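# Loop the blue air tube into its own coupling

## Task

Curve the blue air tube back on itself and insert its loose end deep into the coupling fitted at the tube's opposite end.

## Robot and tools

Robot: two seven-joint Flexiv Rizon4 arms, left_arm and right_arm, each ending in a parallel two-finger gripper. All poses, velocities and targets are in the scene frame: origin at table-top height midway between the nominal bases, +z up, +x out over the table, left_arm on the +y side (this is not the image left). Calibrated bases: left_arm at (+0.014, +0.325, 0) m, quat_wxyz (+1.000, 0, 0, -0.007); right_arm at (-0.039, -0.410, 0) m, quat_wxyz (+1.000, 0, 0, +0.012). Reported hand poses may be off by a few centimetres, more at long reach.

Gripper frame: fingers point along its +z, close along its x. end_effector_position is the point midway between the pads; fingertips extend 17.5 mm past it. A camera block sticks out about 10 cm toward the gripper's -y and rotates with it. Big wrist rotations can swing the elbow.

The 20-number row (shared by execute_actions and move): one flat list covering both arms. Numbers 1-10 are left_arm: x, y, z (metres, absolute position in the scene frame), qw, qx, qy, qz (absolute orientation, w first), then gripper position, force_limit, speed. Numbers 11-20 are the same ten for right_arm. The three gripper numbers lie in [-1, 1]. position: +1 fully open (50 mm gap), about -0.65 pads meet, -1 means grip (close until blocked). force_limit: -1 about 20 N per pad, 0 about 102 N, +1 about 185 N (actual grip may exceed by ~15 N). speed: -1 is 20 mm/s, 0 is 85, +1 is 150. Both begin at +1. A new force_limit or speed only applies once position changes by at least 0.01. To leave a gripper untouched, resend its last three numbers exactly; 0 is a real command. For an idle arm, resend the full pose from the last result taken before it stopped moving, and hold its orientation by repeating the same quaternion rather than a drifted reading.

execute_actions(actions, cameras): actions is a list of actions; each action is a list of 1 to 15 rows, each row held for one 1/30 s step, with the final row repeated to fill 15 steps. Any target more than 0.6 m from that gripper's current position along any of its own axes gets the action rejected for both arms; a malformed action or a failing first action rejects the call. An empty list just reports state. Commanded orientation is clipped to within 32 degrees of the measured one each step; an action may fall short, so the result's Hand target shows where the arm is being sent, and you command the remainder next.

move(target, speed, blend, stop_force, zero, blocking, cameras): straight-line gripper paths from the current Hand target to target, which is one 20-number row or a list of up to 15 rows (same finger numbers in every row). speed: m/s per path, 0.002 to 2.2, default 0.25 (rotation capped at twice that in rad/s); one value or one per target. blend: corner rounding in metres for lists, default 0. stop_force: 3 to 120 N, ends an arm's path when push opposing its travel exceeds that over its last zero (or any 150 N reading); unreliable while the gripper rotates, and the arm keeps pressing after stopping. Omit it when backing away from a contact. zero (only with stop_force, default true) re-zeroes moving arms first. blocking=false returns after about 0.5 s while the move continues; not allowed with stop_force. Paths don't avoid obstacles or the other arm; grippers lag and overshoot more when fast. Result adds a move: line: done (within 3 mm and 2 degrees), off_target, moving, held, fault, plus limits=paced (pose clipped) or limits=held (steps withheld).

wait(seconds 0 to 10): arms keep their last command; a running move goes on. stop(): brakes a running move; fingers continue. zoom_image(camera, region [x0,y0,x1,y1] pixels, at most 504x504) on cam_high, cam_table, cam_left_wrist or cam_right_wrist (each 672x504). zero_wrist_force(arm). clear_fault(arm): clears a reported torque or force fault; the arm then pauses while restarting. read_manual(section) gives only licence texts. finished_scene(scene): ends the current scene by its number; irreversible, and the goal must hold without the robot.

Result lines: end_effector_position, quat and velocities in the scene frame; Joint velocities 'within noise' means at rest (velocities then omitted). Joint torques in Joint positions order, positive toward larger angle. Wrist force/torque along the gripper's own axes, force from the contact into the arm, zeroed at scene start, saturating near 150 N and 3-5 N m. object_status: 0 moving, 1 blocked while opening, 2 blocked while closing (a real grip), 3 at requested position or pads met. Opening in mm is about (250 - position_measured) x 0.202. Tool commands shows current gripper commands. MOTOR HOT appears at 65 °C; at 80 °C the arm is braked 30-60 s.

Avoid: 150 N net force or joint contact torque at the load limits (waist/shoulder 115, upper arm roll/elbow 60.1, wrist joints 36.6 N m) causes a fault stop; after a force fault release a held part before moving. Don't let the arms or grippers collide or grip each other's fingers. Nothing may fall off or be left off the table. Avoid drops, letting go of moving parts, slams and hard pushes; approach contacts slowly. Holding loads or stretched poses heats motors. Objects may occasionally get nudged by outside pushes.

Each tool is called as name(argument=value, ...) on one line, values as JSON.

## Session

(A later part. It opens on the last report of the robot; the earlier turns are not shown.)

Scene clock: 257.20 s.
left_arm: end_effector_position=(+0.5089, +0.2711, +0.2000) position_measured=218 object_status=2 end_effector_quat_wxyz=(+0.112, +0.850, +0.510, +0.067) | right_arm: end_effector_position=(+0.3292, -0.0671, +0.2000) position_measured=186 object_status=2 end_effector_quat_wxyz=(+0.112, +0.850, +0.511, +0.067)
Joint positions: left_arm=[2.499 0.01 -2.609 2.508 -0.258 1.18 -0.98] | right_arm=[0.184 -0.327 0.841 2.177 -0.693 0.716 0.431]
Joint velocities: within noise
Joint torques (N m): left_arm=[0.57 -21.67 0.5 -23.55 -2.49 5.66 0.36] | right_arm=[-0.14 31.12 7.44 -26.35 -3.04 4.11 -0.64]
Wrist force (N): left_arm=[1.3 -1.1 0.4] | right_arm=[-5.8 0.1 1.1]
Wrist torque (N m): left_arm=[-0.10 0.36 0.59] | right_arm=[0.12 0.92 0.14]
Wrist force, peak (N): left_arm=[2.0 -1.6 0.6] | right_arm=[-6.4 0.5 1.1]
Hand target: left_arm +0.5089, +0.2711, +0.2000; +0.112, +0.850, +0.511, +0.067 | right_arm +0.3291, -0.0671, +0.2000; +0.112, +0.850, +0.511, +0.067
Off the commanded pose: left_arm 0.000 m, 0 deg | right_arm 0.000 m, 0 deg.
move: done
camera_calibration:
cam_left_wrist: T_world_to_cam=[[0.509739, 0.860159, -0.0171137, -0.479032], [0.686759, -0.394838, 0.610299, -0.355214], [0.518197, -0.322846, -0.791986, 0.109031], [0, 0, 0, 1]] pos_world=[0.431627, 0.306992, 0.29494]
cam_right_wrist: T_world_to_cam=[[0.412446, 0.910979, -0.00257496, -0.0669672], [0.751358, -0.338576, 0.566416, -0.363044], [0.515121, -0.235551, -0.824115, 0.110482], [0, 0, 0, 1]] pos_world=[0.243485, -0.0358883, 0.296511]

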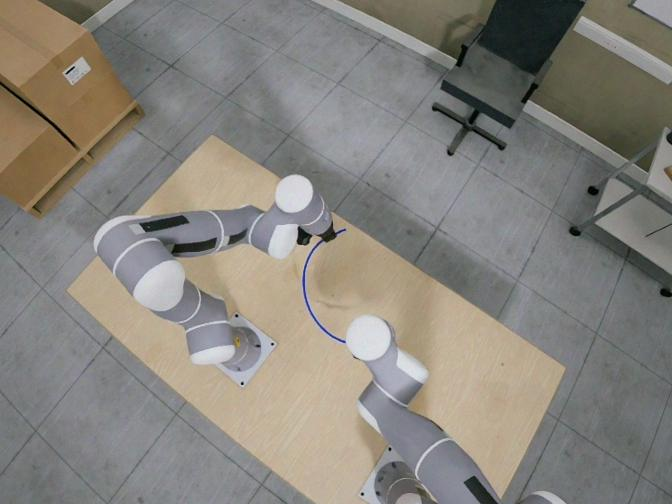

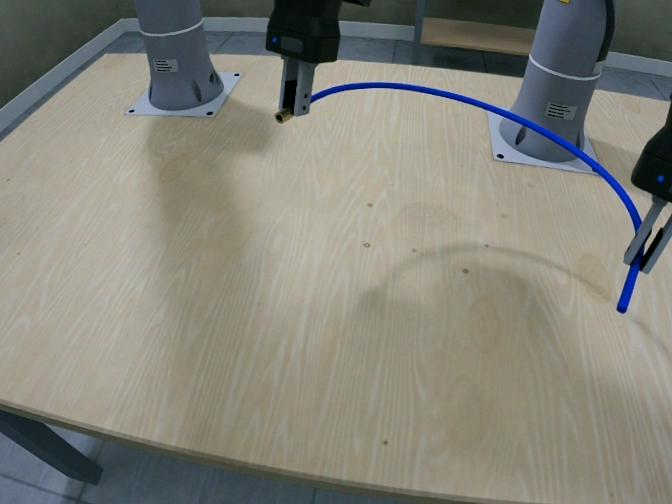

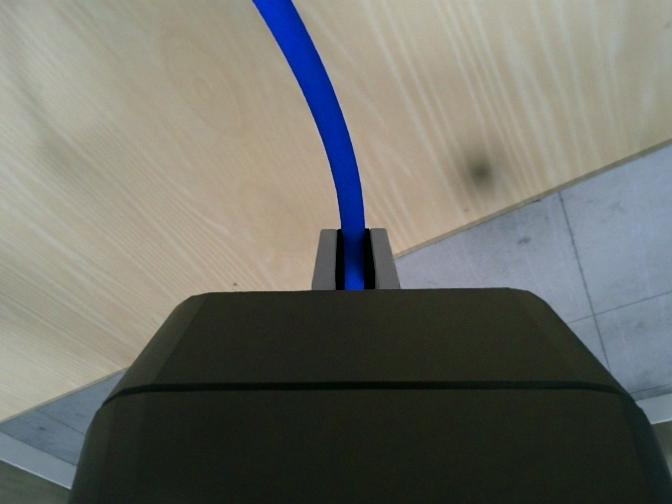

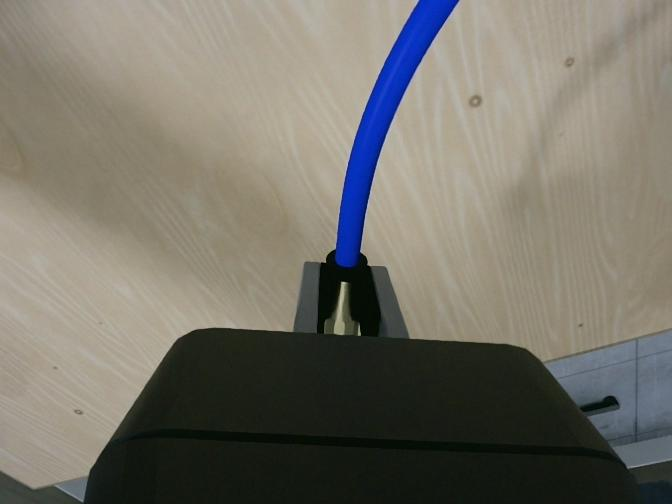

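move(target=[[0.4987,0.2059,0.2,0.1254,0.9530,0.2733,0.0360,-1,-0.5,-1,0.3733,-0.0299,0.2,0.0907,0.6887,0.7132,0.0939,-1,-0.5,-1],[0.4928,0.1501,0.2,0.1305,0.9913,0.0173,0.0023,-1,-0.5,-1,0.4132,-0.0021,0.2,0.0633,0.4806,0.8671,0.1141,-1,-0.5,-1],[0.4985,0.113,0.2,0.1266,0.9620,-0.2398,-0.0316,-1,-0.5,-1,0.4415,0.007,0.2,0.0316,0.2398,0.9620,0.1266,-1,-0.5,-1]], speed=0.15, blend=[0.02,0.02,0])

Scene clock: 270.50 s.
left_arm: end_effector_position=(+0.4985, +0.1129, +0.2000) position_measured=218 object_status=2 end_effector_quat_wxyz=(+0.127, +0.962, -0.240, -0.032) | right_arm: end_effector_position=(+0.4416, +0.0070, +0.2000) position_measured=186 object_status=2 end_effector_quat_wxyz=(+0.032, +0.240, +0.962, +0.127)
Joint positions: left_arm=[2.4 0.214 -2.722 2.187 -0.466 0.717 0.472] | right_arm=[-0.118 -0.726 1.01 1.95 -0.883 0.902 -1.263]
Joint velocities: within noise
Joint torques (N m): left_arm=[0.74 -33.99 3.33 -26.39 -2.74 4.83 0.44] | right_arm=[-0.14 40.31 20.84 -22.99 -3.45 4.63 -0.58]
Wrist force (N): left_arm=[1.8 -0.9 0.9] | right_arm=[-5.8 0.8 1.1]
Wrist torque (N m): left_arm=[-0.29 0.34 0.55] | right_arm=[0.01 0.90 0.16]
Wrist force, peak (N): left_arm=[2.6 0.1 1.1] | right_arm=[-6.9 1.1 1.4]
Hand target: left_arm +0.4985, +0.1130, +0.2000; +0.127, +0.962, -0.240, -0.032 | right_arm +0.4415, +0.0070, +0.2000; +0.032, +0.240, +0.962, +0.127
Off the commanded pose: left_arm 0.000 m, 0 deg | right_arm 0.000 m, 0 deg.
move: done
camera_calibration:
cam_left_wrist: T_world_to_cam=[[0.860418, -0.509302, -0.0171028, -0.357988], [-0.394436, -0.686862, 0.610443, 0.1614], [-0.322647, -0.51849, -0.791875, 0.50461], [0, 0, 0, 1]] pos_world=[0.534492, 0.19017, 0.29494]
cam_right_wrist: T_world_to_cam=[[-0.910947, 0.412515, -0.00268331, 0.407109], [0.338587, 0.751379, 0.566382, -0.247746], [0.235657, 0.515036, -0.824138, 0.188197], [0, 0, 0, 1]] pos_world=[0.410388, -0.0787153, 0.296512]

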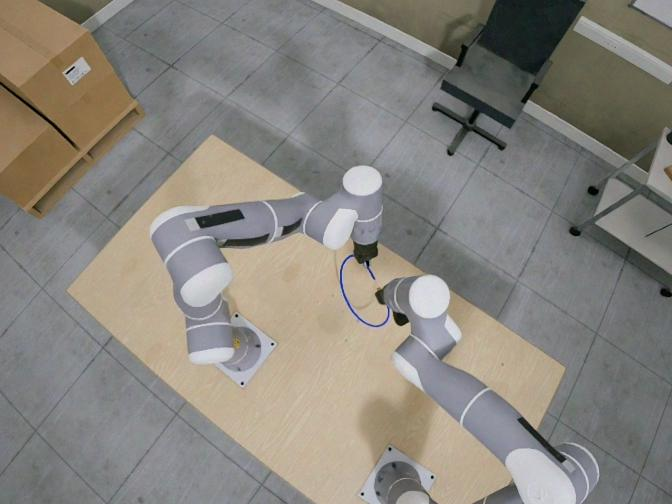

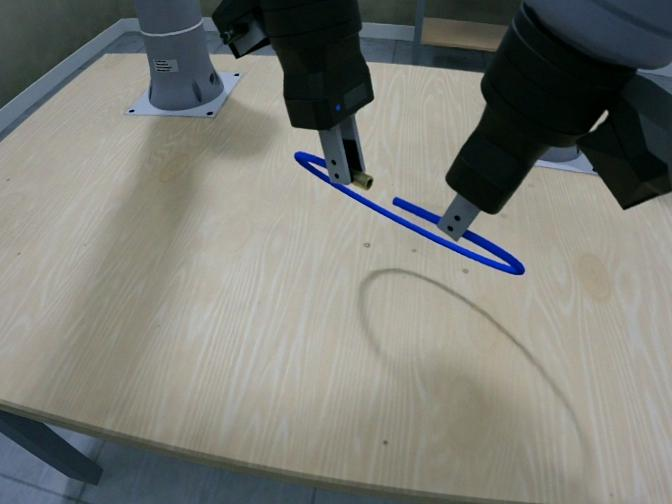

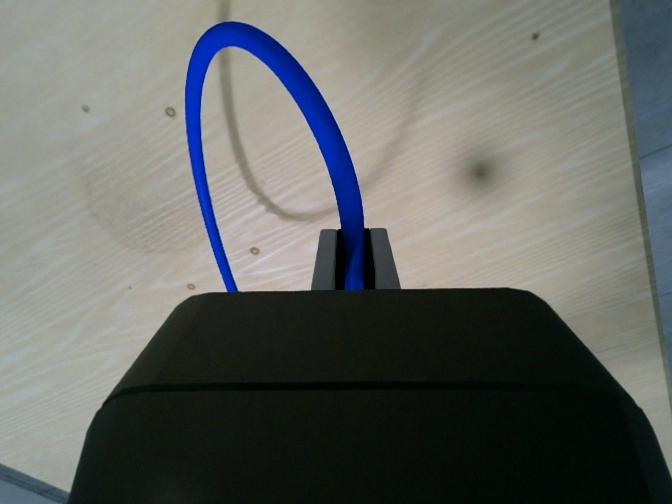

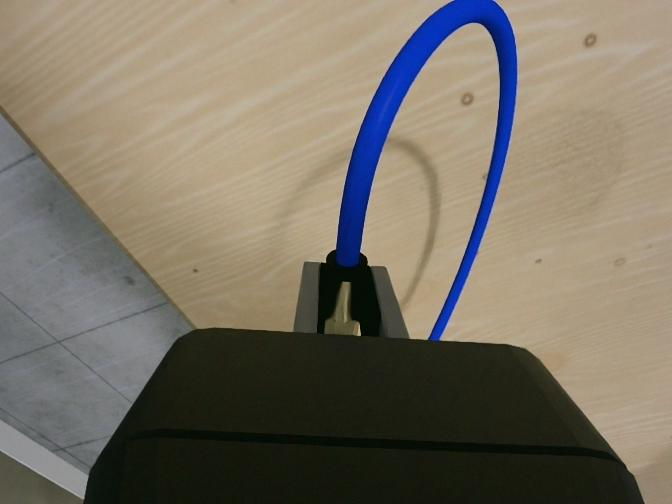

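zoom_image(camera="cam_table", region=[320, 150, 480, 270])

zoom_image(camera="cam_high", region=[330, 240, 430, 315])

Scaled by 3.150 from the camera's 672x504 image, which has a finer 960x720 frame.

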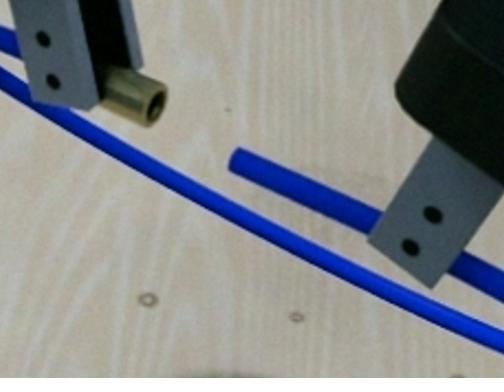

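Scaled by 5.040 from the camera's 672x504 image, which has a finer 960x720 frame.

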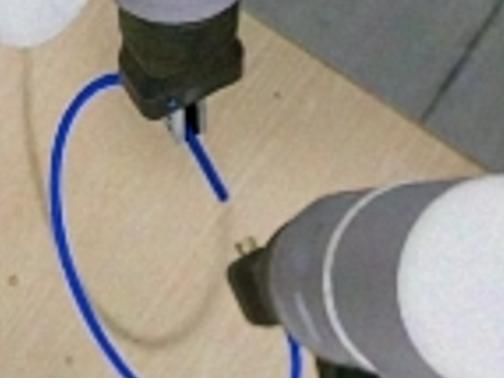

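zoom_image(camera="cam_high", region=[364, 260, 388, 296])

zoom_image(camera="cam_table", region=[340, 160, 440, 235])

Scaled by 14.000 from the camera's 672x504 image, which has a finer 960x720 frame.

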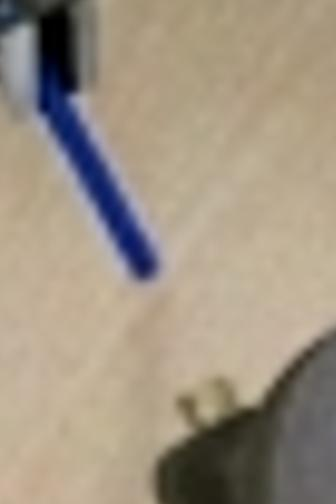

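Scaled by 5.040 from the camera's 672x504 image, which has a finer 960x720 frame.

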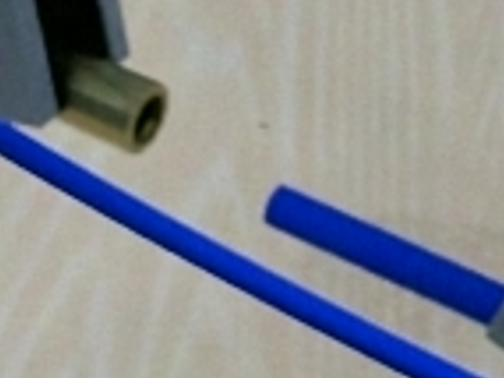

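move(target=[0.4846,0.0932,0.2044,0.1266,0.9620,-0.2398,-0.0316,-1,-0.5,-1,0.4415,0.007,0.2,0.0316,0.2398,0.9620,0.1266,-1,-0.5,-1], speed=0.05, cameras=["cam_high","cam_table"])

zoom_image(camera="cam_high", region=[364, 260, 388, 296])

zoom_image(camera="cam_table", region=[340, 160, 440, 235])

Scene clock: 307.27 s.
left_arm: end_effector_position=(+0.4845, +0.0930, +0.2044) position_measured=218 object_status=2 end_effector_quat_wxyz=(+0.127, +0.962, -0.240, -0.032) | right_arm: end_effector_position=(+0.4416, +0.0070, +0.2000) position_measured=186 object_status=2 end_effector_quat_wxyz=(+0.032, +0.240, +0.962, +0.127)
Joint positions: left_arm=[2.371 0.191 -2.74 2.202 -0.456 0.727 0.418] | right_arm=[-0.118 -0.726 1.01 1.95 -0.883 0.902 -1.263]
Joint velocities: within noise
Joint torques (N m): left_arm=[0.73 -34.13 2.96 -26.43 -2.76 5.12 0.18] | right_arm=[-0.04 40.69 20.48 -22.96 -3.57 4.77 -0.49]
Wrist force (N): left_arm=[2.0 -0.9 1.0] | right_arm=[-5.9 0.5 1.3]
Wrist torque (N m): left_arm=[-0.29 0.29 0.62] | right_arm=[-0.02 0.94 0.08]
Wrist force, peak (N): left_arm=[2.1 -2.1 0.9] | right_arm=[-6.2 0.7 1.3]
Hand target: left_arm +0.4846, +0.0932, +0.2044; +0.127, +0.962, -0.240, -0.032 | right_arm +0.4415, +0.0070, +0.2000; +0.032, +0.240, +0.962, +0.127
Off the commanded pose: left_arm 0.000 m, 0 deg | right_arm 0.000 m, 0 deg.
move: done
Images, in order (width x height): cam_high 672x504, cam_table 672x504.

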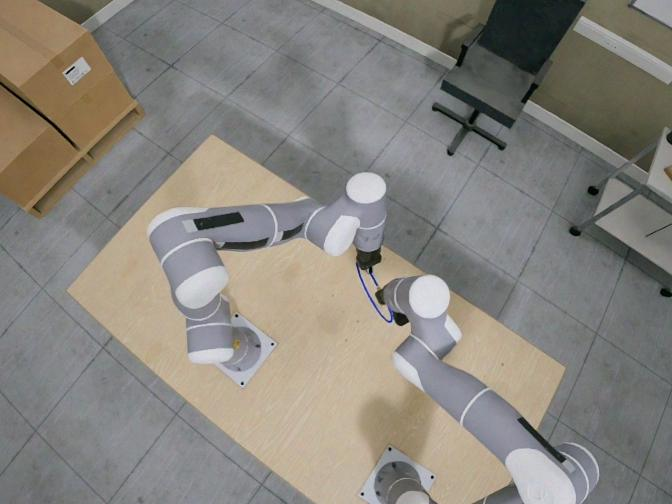

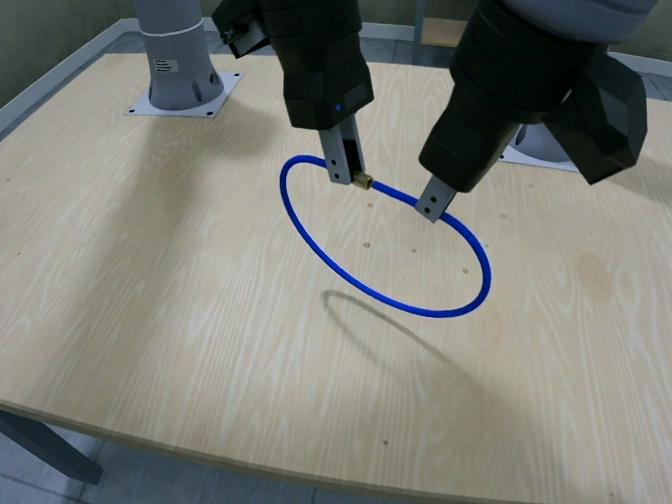

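Scaled by 14.000 from the camera's 672x504 image, which has a finer 960x720 frame.

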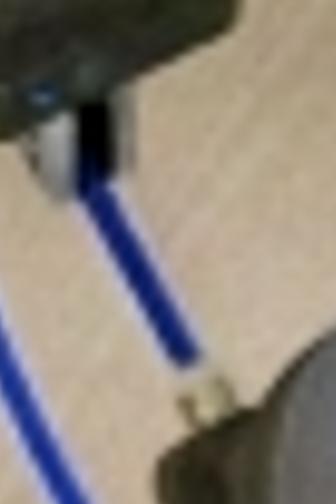

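Scaled by 5.040 from the camera's 672x504 image, which has a finer 960x720 frame.

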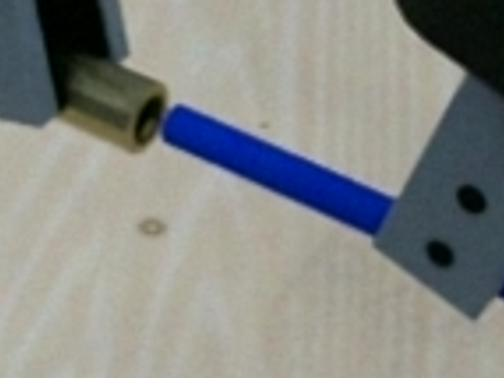

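move(target=[0.4790,0.0824,0.2044,0.1266,0.9620,-0.2398,-0.0316,-1,-0.5,-1,0.4415,0.007,0.2,0.0316,0.2398,0.9620,0.1266,-1,-0.5,-1], speed=0.012, stop_force=15, cameras=["cam_high","cam_table"])

zoom_image(camera="cam_table", region=[340, 160, 440, 235])

Scene clock: 316.40 s.
left_arm: end_effector_position=(+0.4789, +0.0824, +0.2043) position_measured=218 object_status=2 end_effector_quat_wxyz=(+0.127, +0.962, -0.240, -0.032) | right_arm: end_effector_position=(+0.4416, +0.0070, +0.2000) position_measured=186 object_status=2 end_effector_quat_wxyz=(+0.032, +0.240, +0.962, +0.127)
Joint positions: left_arm=[2.356 0.188 -2.751 2.207 -0.456 0.737 0.396] | right_arm=[-0.118 -0.726 1.01 1.95 -0.883 0.902 -1.263]
Joint velocities: within noise
Joint torques (N m): left_arm=[0.8 -33.91 2.94 -26.33 -2.91 5.11 0.22] | right_arm=[0.05 40.42 20.49 -22.85 -3.53 4.77 -0.42]
Wrist force (N): left_arm=[1.7 -0.8 1.2] | right_arm=[-5.9 0.7 1.1]
Wrist torque (N m): left_arm=[-0.23 0.33 0.62] | right_arm=[0.01 0.93 0.08]
Wrist force, peak (N): left_arm=[2.0 -0.9 1.4] | right_arm=[-6.1 0.7 1.4]
Hand target: left_arm +0.4790, +0.0824, +0.2044; +0.127, +0.962, -0.240, -0.032 | right_arm +0.4415, +0.0070, +0.2000; +0.032, +0.240, +0.962, +0.127
Off the commanded pose: left_arm 0.000 m, 0 deg | right_arm 0.000 m, 0 deg.
move: done
Images, in order (width x height): cam_high 672x504, cam_table 672x504.

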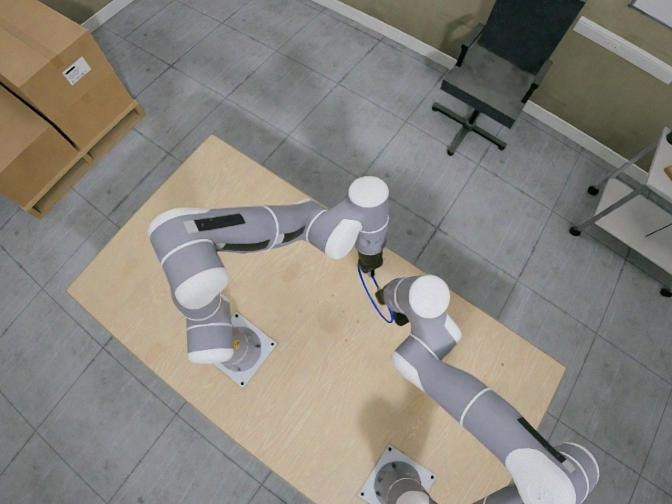

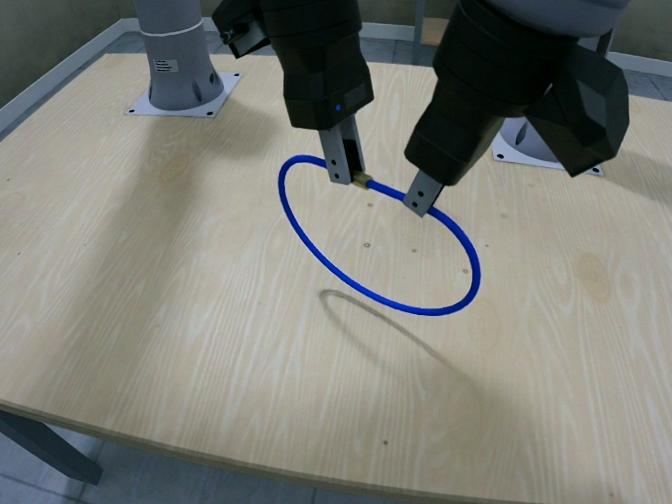

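Scaled by 5.040 from the camera's 672x504 image, which has a finer 960x720 frame.

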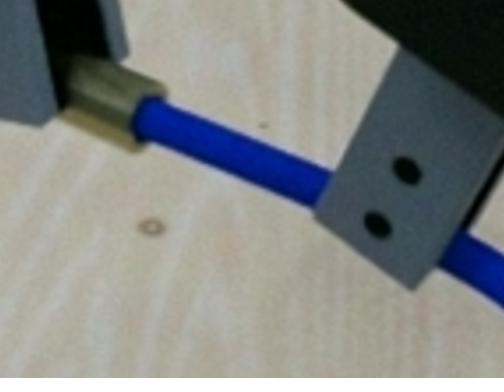

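move(target=[0.4724,0.0700,0.2044,0.1266,0.9620,-0.2398,-0.0316,-1,-0.5,-1,0.4415,0.007,0.2,0.0316,0.2398,0.9620,0.1266,-1,-0.5,-1], speed=0.012, stop_force=30, cameras=["cam_high","cam_table"])

zoom_image(camera="cam_table", region=[340, 160, 440, 235])

Scene clock: 326.10 s.
left_arm: end_effector_position=(+0.4734, +0.0714, +0.2043) position_measured=218 object_status=2 end_effector_quat_wxyz=(+0.126, +0.962, -0.239, -0.031) | right_arm: end_effector_position=(+0.4411, +0.0057, +0.1987) position_measured=186 object_status=2 end_effector_quat_wxyz=(+0.031, +0.240, +0.962, +0.125)
Joint positions: left_arm=[2.34 0.186 -2.761 2.213 -0.457 0.749 0.37] | right_arm=[-0.118 -0.726 1.01 1.951 -0.882 0.9 -1.263]
Joint velocities: within noise
Joint torques (N m): left_arm=[-7.51 -34.85 -5.08 -26.49 -4.55 3.01 0.19] | right_arm=[3.6 41.17 24.34 -28.74 -4.92 8.85 -0.49]
Wrist force (N): left_arm=[1.6 -16.1 -2.6] | right_arm=[-6.3 -14.6 -3.1]
Wrist torque (N m): left_arm=[0.01 0.32 0.62] | right_arm=[0.16 0.94 0.09]
Wrist force, peak (N): left_arm=[1.6 -16.3 -2.5] | right_arm=[-6.3 -14.6 -3.1]
Hand target: left_arm +0.4724, +0.0700, +0.2044; +0.127, +0.962, -0.240, -0.032 | right_arm +0.4415, +0.0070, +0.2000; +0.032, +0.240, +0.962, +0.127
Off the commanded pose: left_arm 0.002 m, 0 deg | right_arm 0.002 m, 0 deg.
move: done
Images, in order (width x height): cam_high 672x504, cam_table 672x504.

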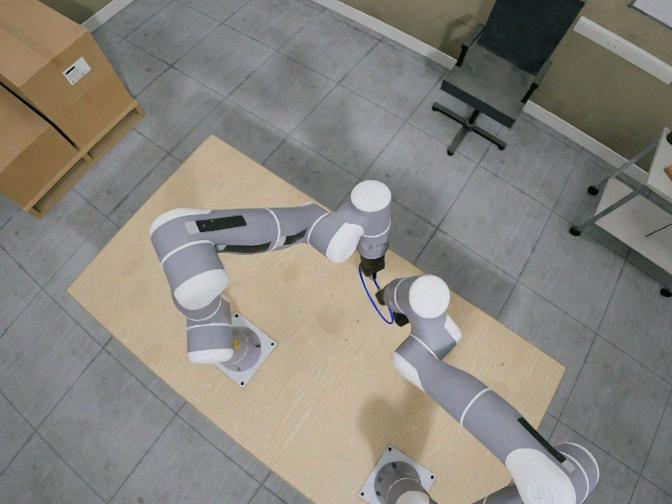

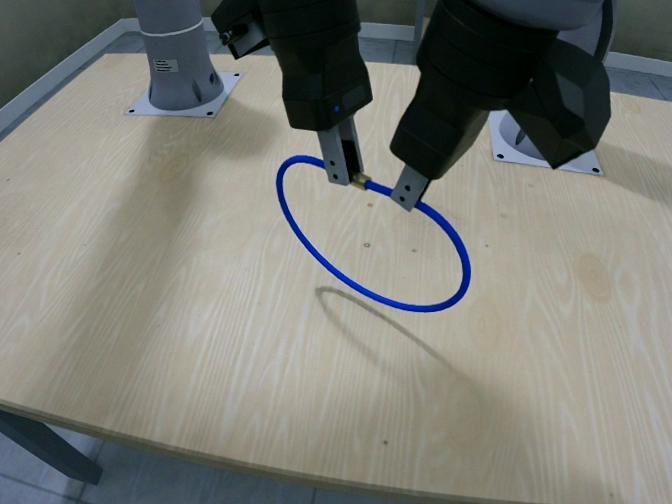

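Scaled by 5.040 from the camera's 672x504 image, which has a finer 960x720 frame.

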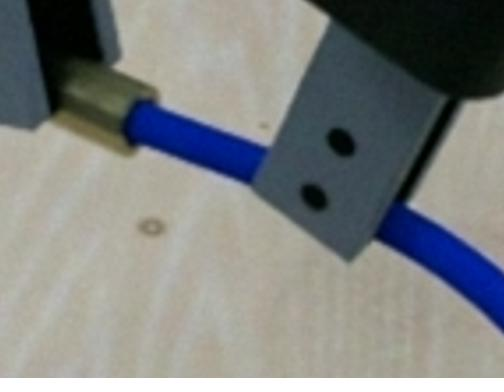

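move(target=[0.4687,0.0630,0.2044,0.1266,0.9620,-0.2398,-0.0316,-1,-0.5,-1,0.4415,0.007,0.2,0.0316,0.2398,0.9620,0.1266,-1,-0.5,-1], speed=0.012, stop_force=30, cameras=["cam_high","cam_table"])

zoom_image(camera="cam_table", region=[340, 160, 440, 235])

Scene clock: 333.37 s.
left_arm: end_effector_position=(+0.4719, +0.0665, +0.2045) position_measured=218 object_status=2 end_effector_quat_wxyz=(+0.125, +0.963, -0.237, -0.029) | right_arm: end_effector_position=(+0.4402, +0.0028, +0.1959) position_measured=186 object_status=2 end_effector_quat_wxyz=(+0.030, +0.242, +0.962, +0.121)
Joint positions: left_arm=[2.328 0.184 -2.761 2.216 -0.456 0.757 0.356] | right_arm=[-0.119 -0.726 1.007 1.954 -0.879 0.896 -1.263]
Joint velocities: within noise
Joint torques (N m): left_arm=[-20.04 -34.4 -17.82 -25.14 -6.66 -0.83 0.19] | right_arm=[9.19 44.74 31.99 -39.93 -7.56 16.22 -0.43]
Wrist force (N): left_arm=[2.0 -39.4 -12.8] | right_arm=[-6.0 -39.4 -5.6]
Wrist torque (N m): left_arm=[-3.54 0.32 0.62] | right_arm=[-3.39 0.93 0.10]
Wrist force, peak (N): left_arm=[1.8 -39.6 -12.8] | right_arm=[-6.1 -40.2 -5.5]
Hand target: left_arm +0.4687, +0.0630, +0.2044; +0.127, +0.962, -0.240, -0.032 | right_arm +0.4415, +0.0070, +0.2000; +0.032, +0.240, +0.962, +0.127
Off the commanded pose: left_arm 0.005 m, 0 deg | right_arm 0.006 m, 1 deg.
move: off_target (left_arm, right_arm)
Images, in order (width x height): cam_high 672x504, cam_table 672x504.

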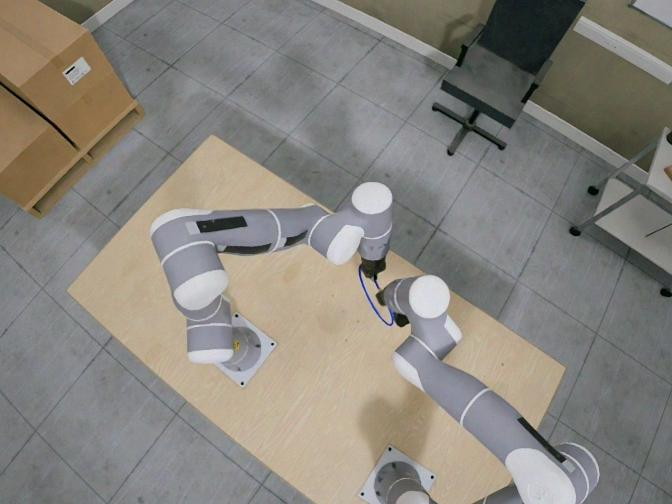

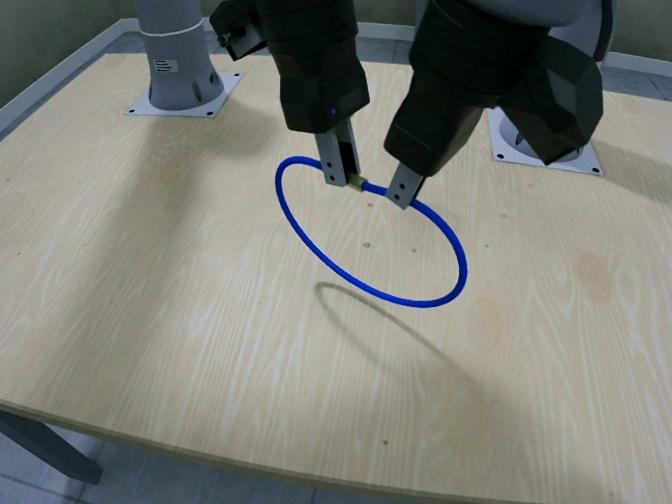

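Scaled by 5.040 from the camera's 672x504 image, which has a finer 960x720 frame.

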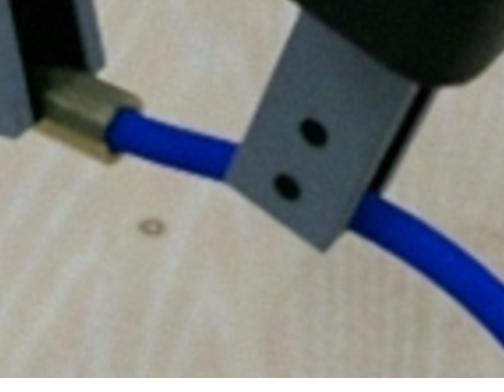

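move(target=[[0.4724,0.0700,0.2044,0.1266,0.9620,-0.2398,-0.0316,-1,-0.5,-1,0.4415,0.007,0.2,0.0316,0.2398,0.9620,0.1266,-1,-0.5,-1],[0.4724,0.0700,0.0544,0.1266,0.9620,-0.2398,-0.0316,-1,-0.5,-1,0.4415,0.007,0.05,0.0316,0.2398,0.9620,0.1266,-1,-0.5,-1]], speed=0.08, cameras=["cam_high","cam_table"])

zoom_image(camera="cam_table", region=[280, 180, 480, 330])

Scene clock: 345.50 s.
left_arm: end_effector_position=(+0.4732, +0.0712, +0.0543) position_measured=218 object_status=2 end_effector_quat_wxyz=(+0.126, +0.962, -0.239, -0.031) | right_arm: end_effector_position=(+0.4412, +0.0057, +0.0489) position_measured=186 object_status=2 end_effector_quat_wxyz=(+0.031, +0.240, +0.962, +0.125)
Joint positions: left_arm=[2.403 0.506 -2.968 2.305 -0.87 1.116 0.695] | right_arm=[0.053 -0.906 0.643 1.996 -1.245 1.211 -1.011]
Joint velocities: within noise
Joint torques (N m): left_arm=[-5.22 -41.72 -1.33 -18.83 -0.62 2.58 0.48] | right_arm=[3.06 49.58 23.49 -20.59 -3.1 7.57 -0.5]
Wrist force (N): left_arm=[1.2 -11.6 -1.5] | right_arm=[-6.3 -9.6 -2.4]
Wrist torque (N m): left_arm=[0.01 0.34 0.54] | right_arm=[0.27 0.87 0.21]
Wrist force, peak (N): left_arm=[1.8 -39.4 -12.8] | right_arm=[-6.2 -39.8 -5.6]
Hand target: left_arm +0.4724, +0.0700, +0.0544; +0.127, +0.962, -0.240, -0.032 | right_arm +0.4415, +0.0070, +0.0500; +0.032, +0.240, +0.962, +0.127
Off the commanded pose: left_arm 0.001 m, 0 deg | right_arm 0.002 m, 0 deg.
move: done
Images, in order (width x height): cam_high 672x504, cam_table 672x504.

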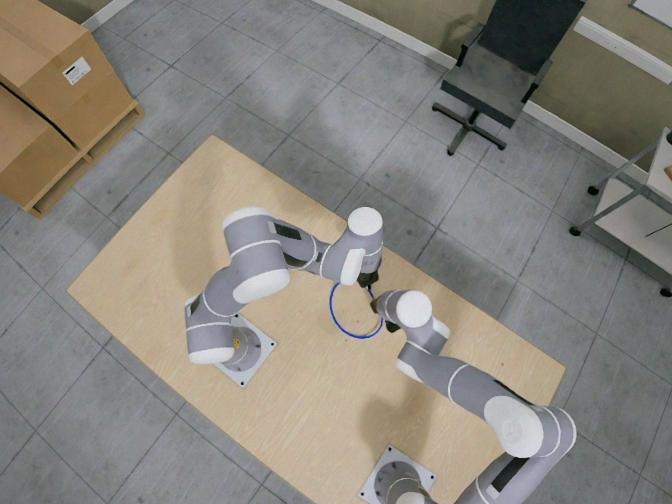

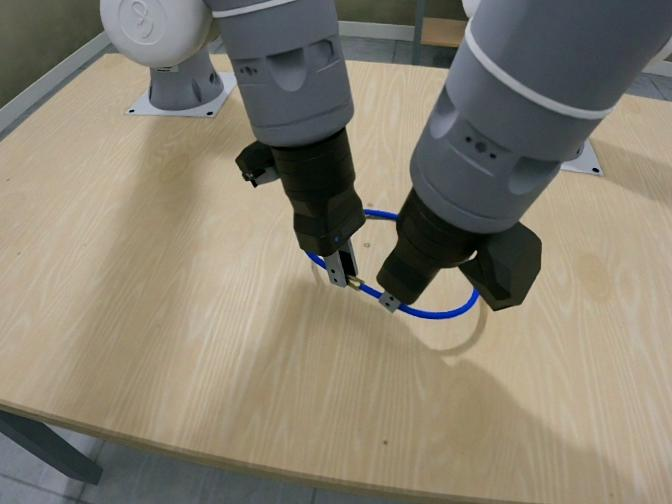

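Scaled by 2.520 from the camera's 672x504 image, which has a finer 960x720 frame.

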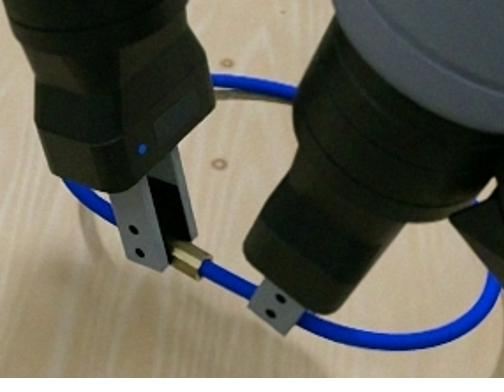

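move(target=[0.4724,0.0700,0.0240,0.1266,0.9620,-0.2398,-0.0316,-1,-0.5,-1,0.4415,0.007,0.0225,0.0316,0.2398,0.9620,0.1266,-1,-0.5,-1], speed=0.03, cameras=["cam_table"])

zoom_image(camera="cam_table", region=[280, 200, 480, 350])

Scene clock: 352.43 s.
left_arm: end_effector_position=(+0.4733, +0.0713, +0.0240) position_measured=218 object_status=2 end_effector_quat_wxyz=(+0.126, +0.962, -0.239, -0.031) | right_arm: end_effector_position=(+0.4412, +0.0057, +0.0215) position_measured=186 object_status=2 end_effector_quat_wxyz=(+0.031, +0.240, +0.962, +0.125)
Joint positions: left_arm=[2.35 0.579 -2.968 2.31 -1.048 1.163 0.826] | right_arm=[0.086 -0.946 0.573 1.982 -1.325 1.263 -0.951]
Joint velocities: within noise
Joint torques (N m): left_arm=[-5.11 -41.67 -0.1 -16.58 0.02 2.11 0.43] | right_arm=[3.1 51.48 23.13 -19.57 -2.65 7.48 -0.48]
Wrist force (N): left_arm=[1.6 -10.8 -2.2] | right_arm=[-6.2 -9.6 -1.3]
Wrist torque (N m): left_arm=[0.02 0.36 0.53] | right_arm=[0.33 0.89 0.22]
Wrist force, peak (N): left_arm=[1.4 -11.9 -2.7] | right_arm=[-6.5 -10.2 -6.1]
Hand target: left_arm +0.4724, +0.0700, +0.0240; +0.127, +0.962, -0.240, -0.032 | right_arm +0.4415, +0.0070, +0.0225; +0.032, +0.240, +0.962, +0.127
Off the commanded pose: left_arm 0.002 m, 0 deg | right_arm 0.002 m, 0 deg.
move: done
Images, in order (width x height): cam_table 672x504.

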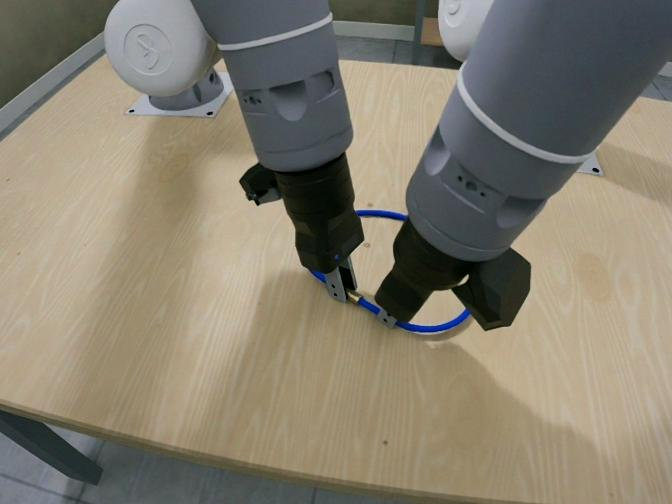

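Scaled by 2.520 from the camera's 672x504 image, which has a finer 960x720 frame.

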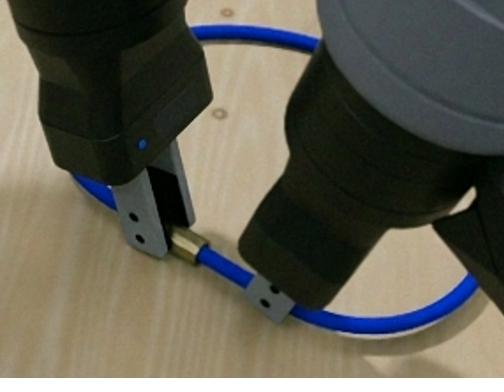

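move(target=[[0.4726,0.0703,0.0212,0.1266,0.9620,-0.2398,-0.0316,-1,-0.5,-1,0.4415,0.007,0.0222,0.0316,0.2398,0.9620,0.1266,-1,-0.5,-1],[0.4726,0.0703,0.0213,0.1266,0.9620,-0.2398,-0.0316,0.2,-0.5,-1,0.4415,0.007,0.0222,0.0316,0.2398,0.9620,0.1266,-1,-0.5,-1],[0.4726,0.0703,0.0213,0.1266,0.9620,-0.2398,-0.0316,0.21,-0.5,-1,0.4415,0.007,0.0222,0.0316,0.2398,0.9620,0.1266,0.2,-0.5,-1]], speed=0.03, cameras=["cam_table"])

zoom_image(camera="cam_table", region=[280, 200, 480, 350])

Scene clock: 361.80 s.
left_arm: end_effector_position=(+0.4725, +0.0703, +0.0212) position_measured=121 object_status=3 end_effector_quat_wxyz=(+0.127, +0.962, -0.240, -0.032) | right_arm: end_effector_position=(+0.4416, +0.0069, +0.0221) position_measured=123 object_status=3 end_effector_quat_wxyz=(+0.032, +0.240, +0.962, +0.126)
Joint positions: left_arm=[2.345 0.585 -2.969 2.309 -1.064 1.165 0.838] | right_arm=[0.087 -0.946 0.573 1.98 -1.326 1.266 -0.95]
Joint velocities: within noise
Joint torques (N m): left_arm=[0.59 -41.23 6.15 -15.14 -0.59 4.63 0.27] | right_arm=[0.22 49.47 19.42 -15 -1.77 4.9 -0.4]
Wrist force (N): left_arm=[1.8 -1.0 1.0] | right_arm=[0.8 -4.0 0.7]
Wrist torque (N m): left_arm=[-0.08 0.31 0.65] | right_arm=[-0.58 -0.22 0.08]
Wrist force, peak (N): left_arm=[1.5 -11.1 -2.6] | right_arm=[-6.3 -9.6 -1.3]
Hand target: left_arm +0.4726, +0.0703, +0.0213; +0.127, +0.962, -0.240, -0.032 | right_arm +0.4415, +0.0070, +0.0222; +0.032, +0.240, +0.962, +0.127
Off the commanded pose: left_arm 0.000 m, 0 deg | right_arm 0.000 m, 0 deg.
move: done
Images, in order (width x height): cam_table 672x504.

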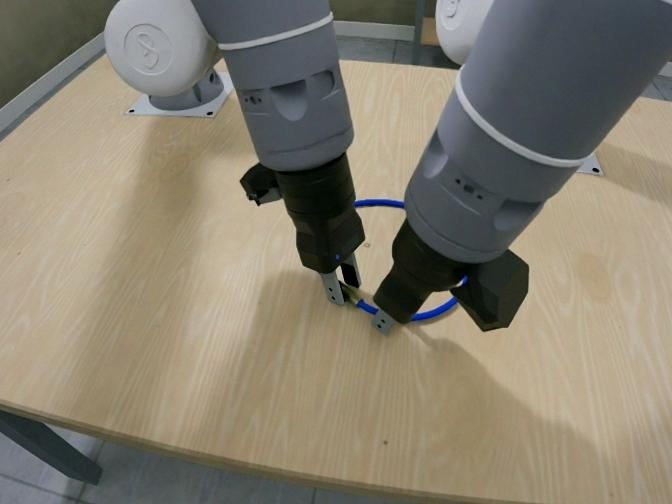

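Scaled by 2.520 from the camera's 672x504 image, which has a finer 960x720 frame.

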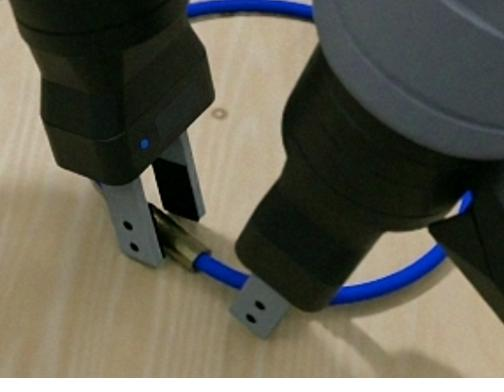

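move(target=[[0.4726,0.0703,0.09,0.1266,0.9620,-0.2398,-0.0316,0.21,-0.5,-1,0.4415,0.007,0.09,0.0316,0.2398,0.9620,0.1266,0.2,-0.5,-1],[0.49,0.15,0.22,0.1266,0.9620,-0.2398,-0.0316,0.21,-0.5,-1,0.38,-0.15,0.22,0.0316,0.2398,0.9620,0.1266,0.2,-0.5,-1],[0.47,0.35,0.25,0.1266,0.9620,-0.2398,-0.0316,0.21,-0.5,-1,0.35,-0.3,0.25,0.0316,0.2398,0.9620,0.1266,0.2,-0.5,-1]], speed=[0.05,0.2,0.25], blend=[0.01,0.03,0])

zoom_image(camera="cam_table", region=[280, 200, 480, 350])

Scene clock: 374.77 s.
left_arm: end_effector_position=(+0.4701, +0.3501, +0.2501) position_measured=121 object_status=3 end_effector_quat_wxyz=(+0.127, +0.962, -0.240, -0.031) | right_arm: end_effector_position=(+0.3501, -0.3000, +0.2501) position_measured=123 object_status=3 end_effector_quat_wxyz=(+0.032, +0.240, +0.962, +0.127)
Joint positions: left_arm=[2.547 -0.021 -2.369 2.217 -0.215 0.461 0.764] | right_arm=[-1.572 -0.432 1.848 2.388 -0.352 0.855 -2.118]
Joint velocities: within noise
Joint torques (N m): left_arm=[0.67 -20.31 -0.29 -28.27 -3.92 4.5 0.23] | right_arm=[-0.08 3 11.02 -26.55 -4.01 4.76 -0.52]
Wrist force (N): left_arm=[1.5 -1.4 0.6] | right_arm=[0.8 -3.9 0.7]
Wrist torque (N m): left_arm=[-0.15 0.34 0.63] | right_arm=[-0.56 -0.20 0.06]
Wrist force, peak (N): left_arm=[-1.4 -6.3 -1.8] | right_arm=[-0.5 -5.4 0.9]
Hand target: left_arm +0.4700, +0.3500, +0.2500; +0.127, +0.962, -0.240, -0.032 | right_arm +0.3500, -0.3000, +0.2500; +0.032, +0.240, +0.962, +0.127
Off the commanded pose: left_arm 0.000 m, 0 deg | right_arm 0.000 m, 0 deg.
move: done
camera_calibration:
cam_left_wrist: T_world_to_cam=[[0.860401, -0.509332, -0.0170445, -0.211804], [-0.394641, -0.687073, 0.610073, 0.282883], [-0.322441, -0.518181, -0.792162, 0.657856], [0, 0, 0, 1]] pos_world=[0.505993, 0.427371, 0.344939]
cam_right_wrist: T_world_to_cam=[[-0.910819, 0.412798, -0.002738, 0.450529], [0.338794, 0.75129, 0.566376, -0.0144747], [0.235856, 0.514939, -0.824142, 0.409007], [0, 0, 0, 1]] pos_world=[0.318787, -0.385716, 0.346512]

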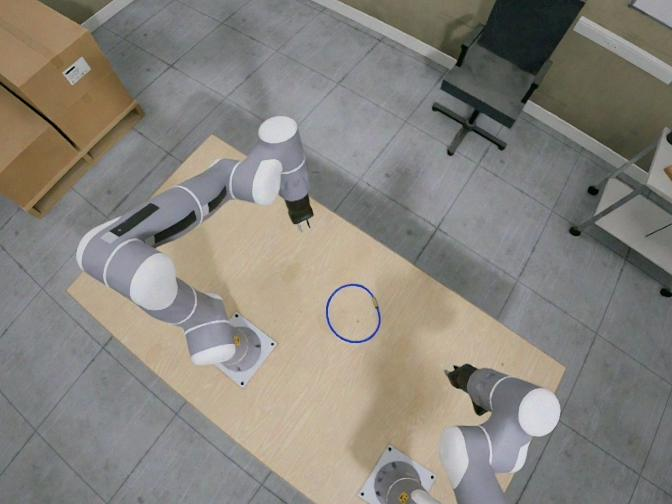

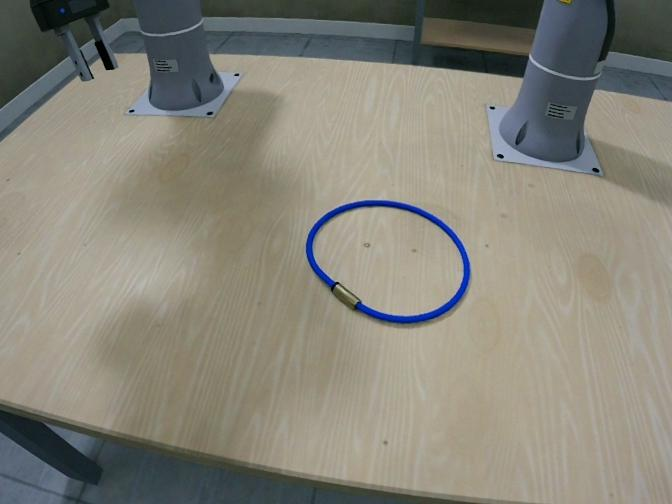

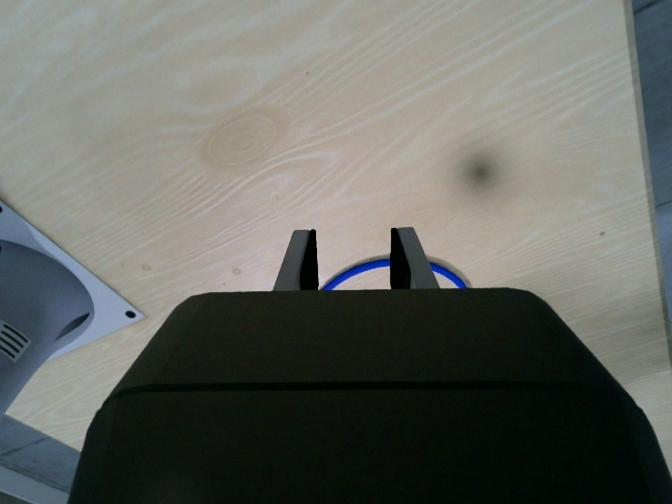

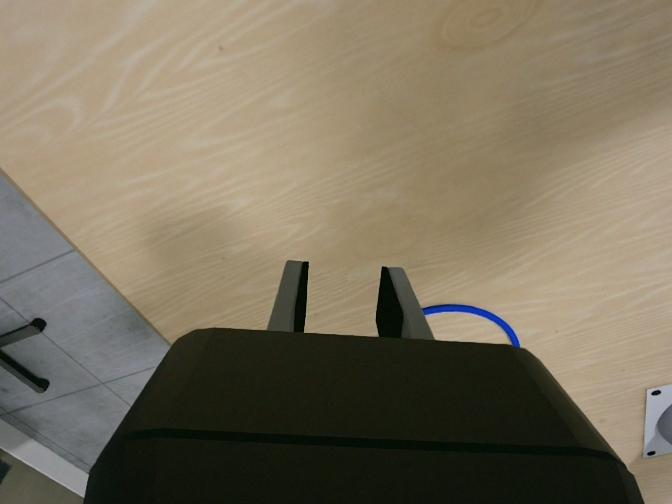

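Scaled by 2.520 from the camera's 672x504 image, which has a finer 960x720 frame.

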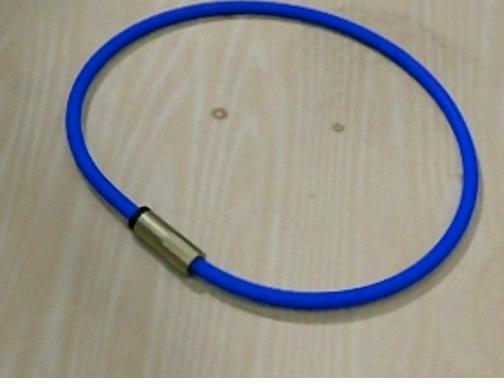

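finished_scene(scene=1)

The scene is finished: the task was done.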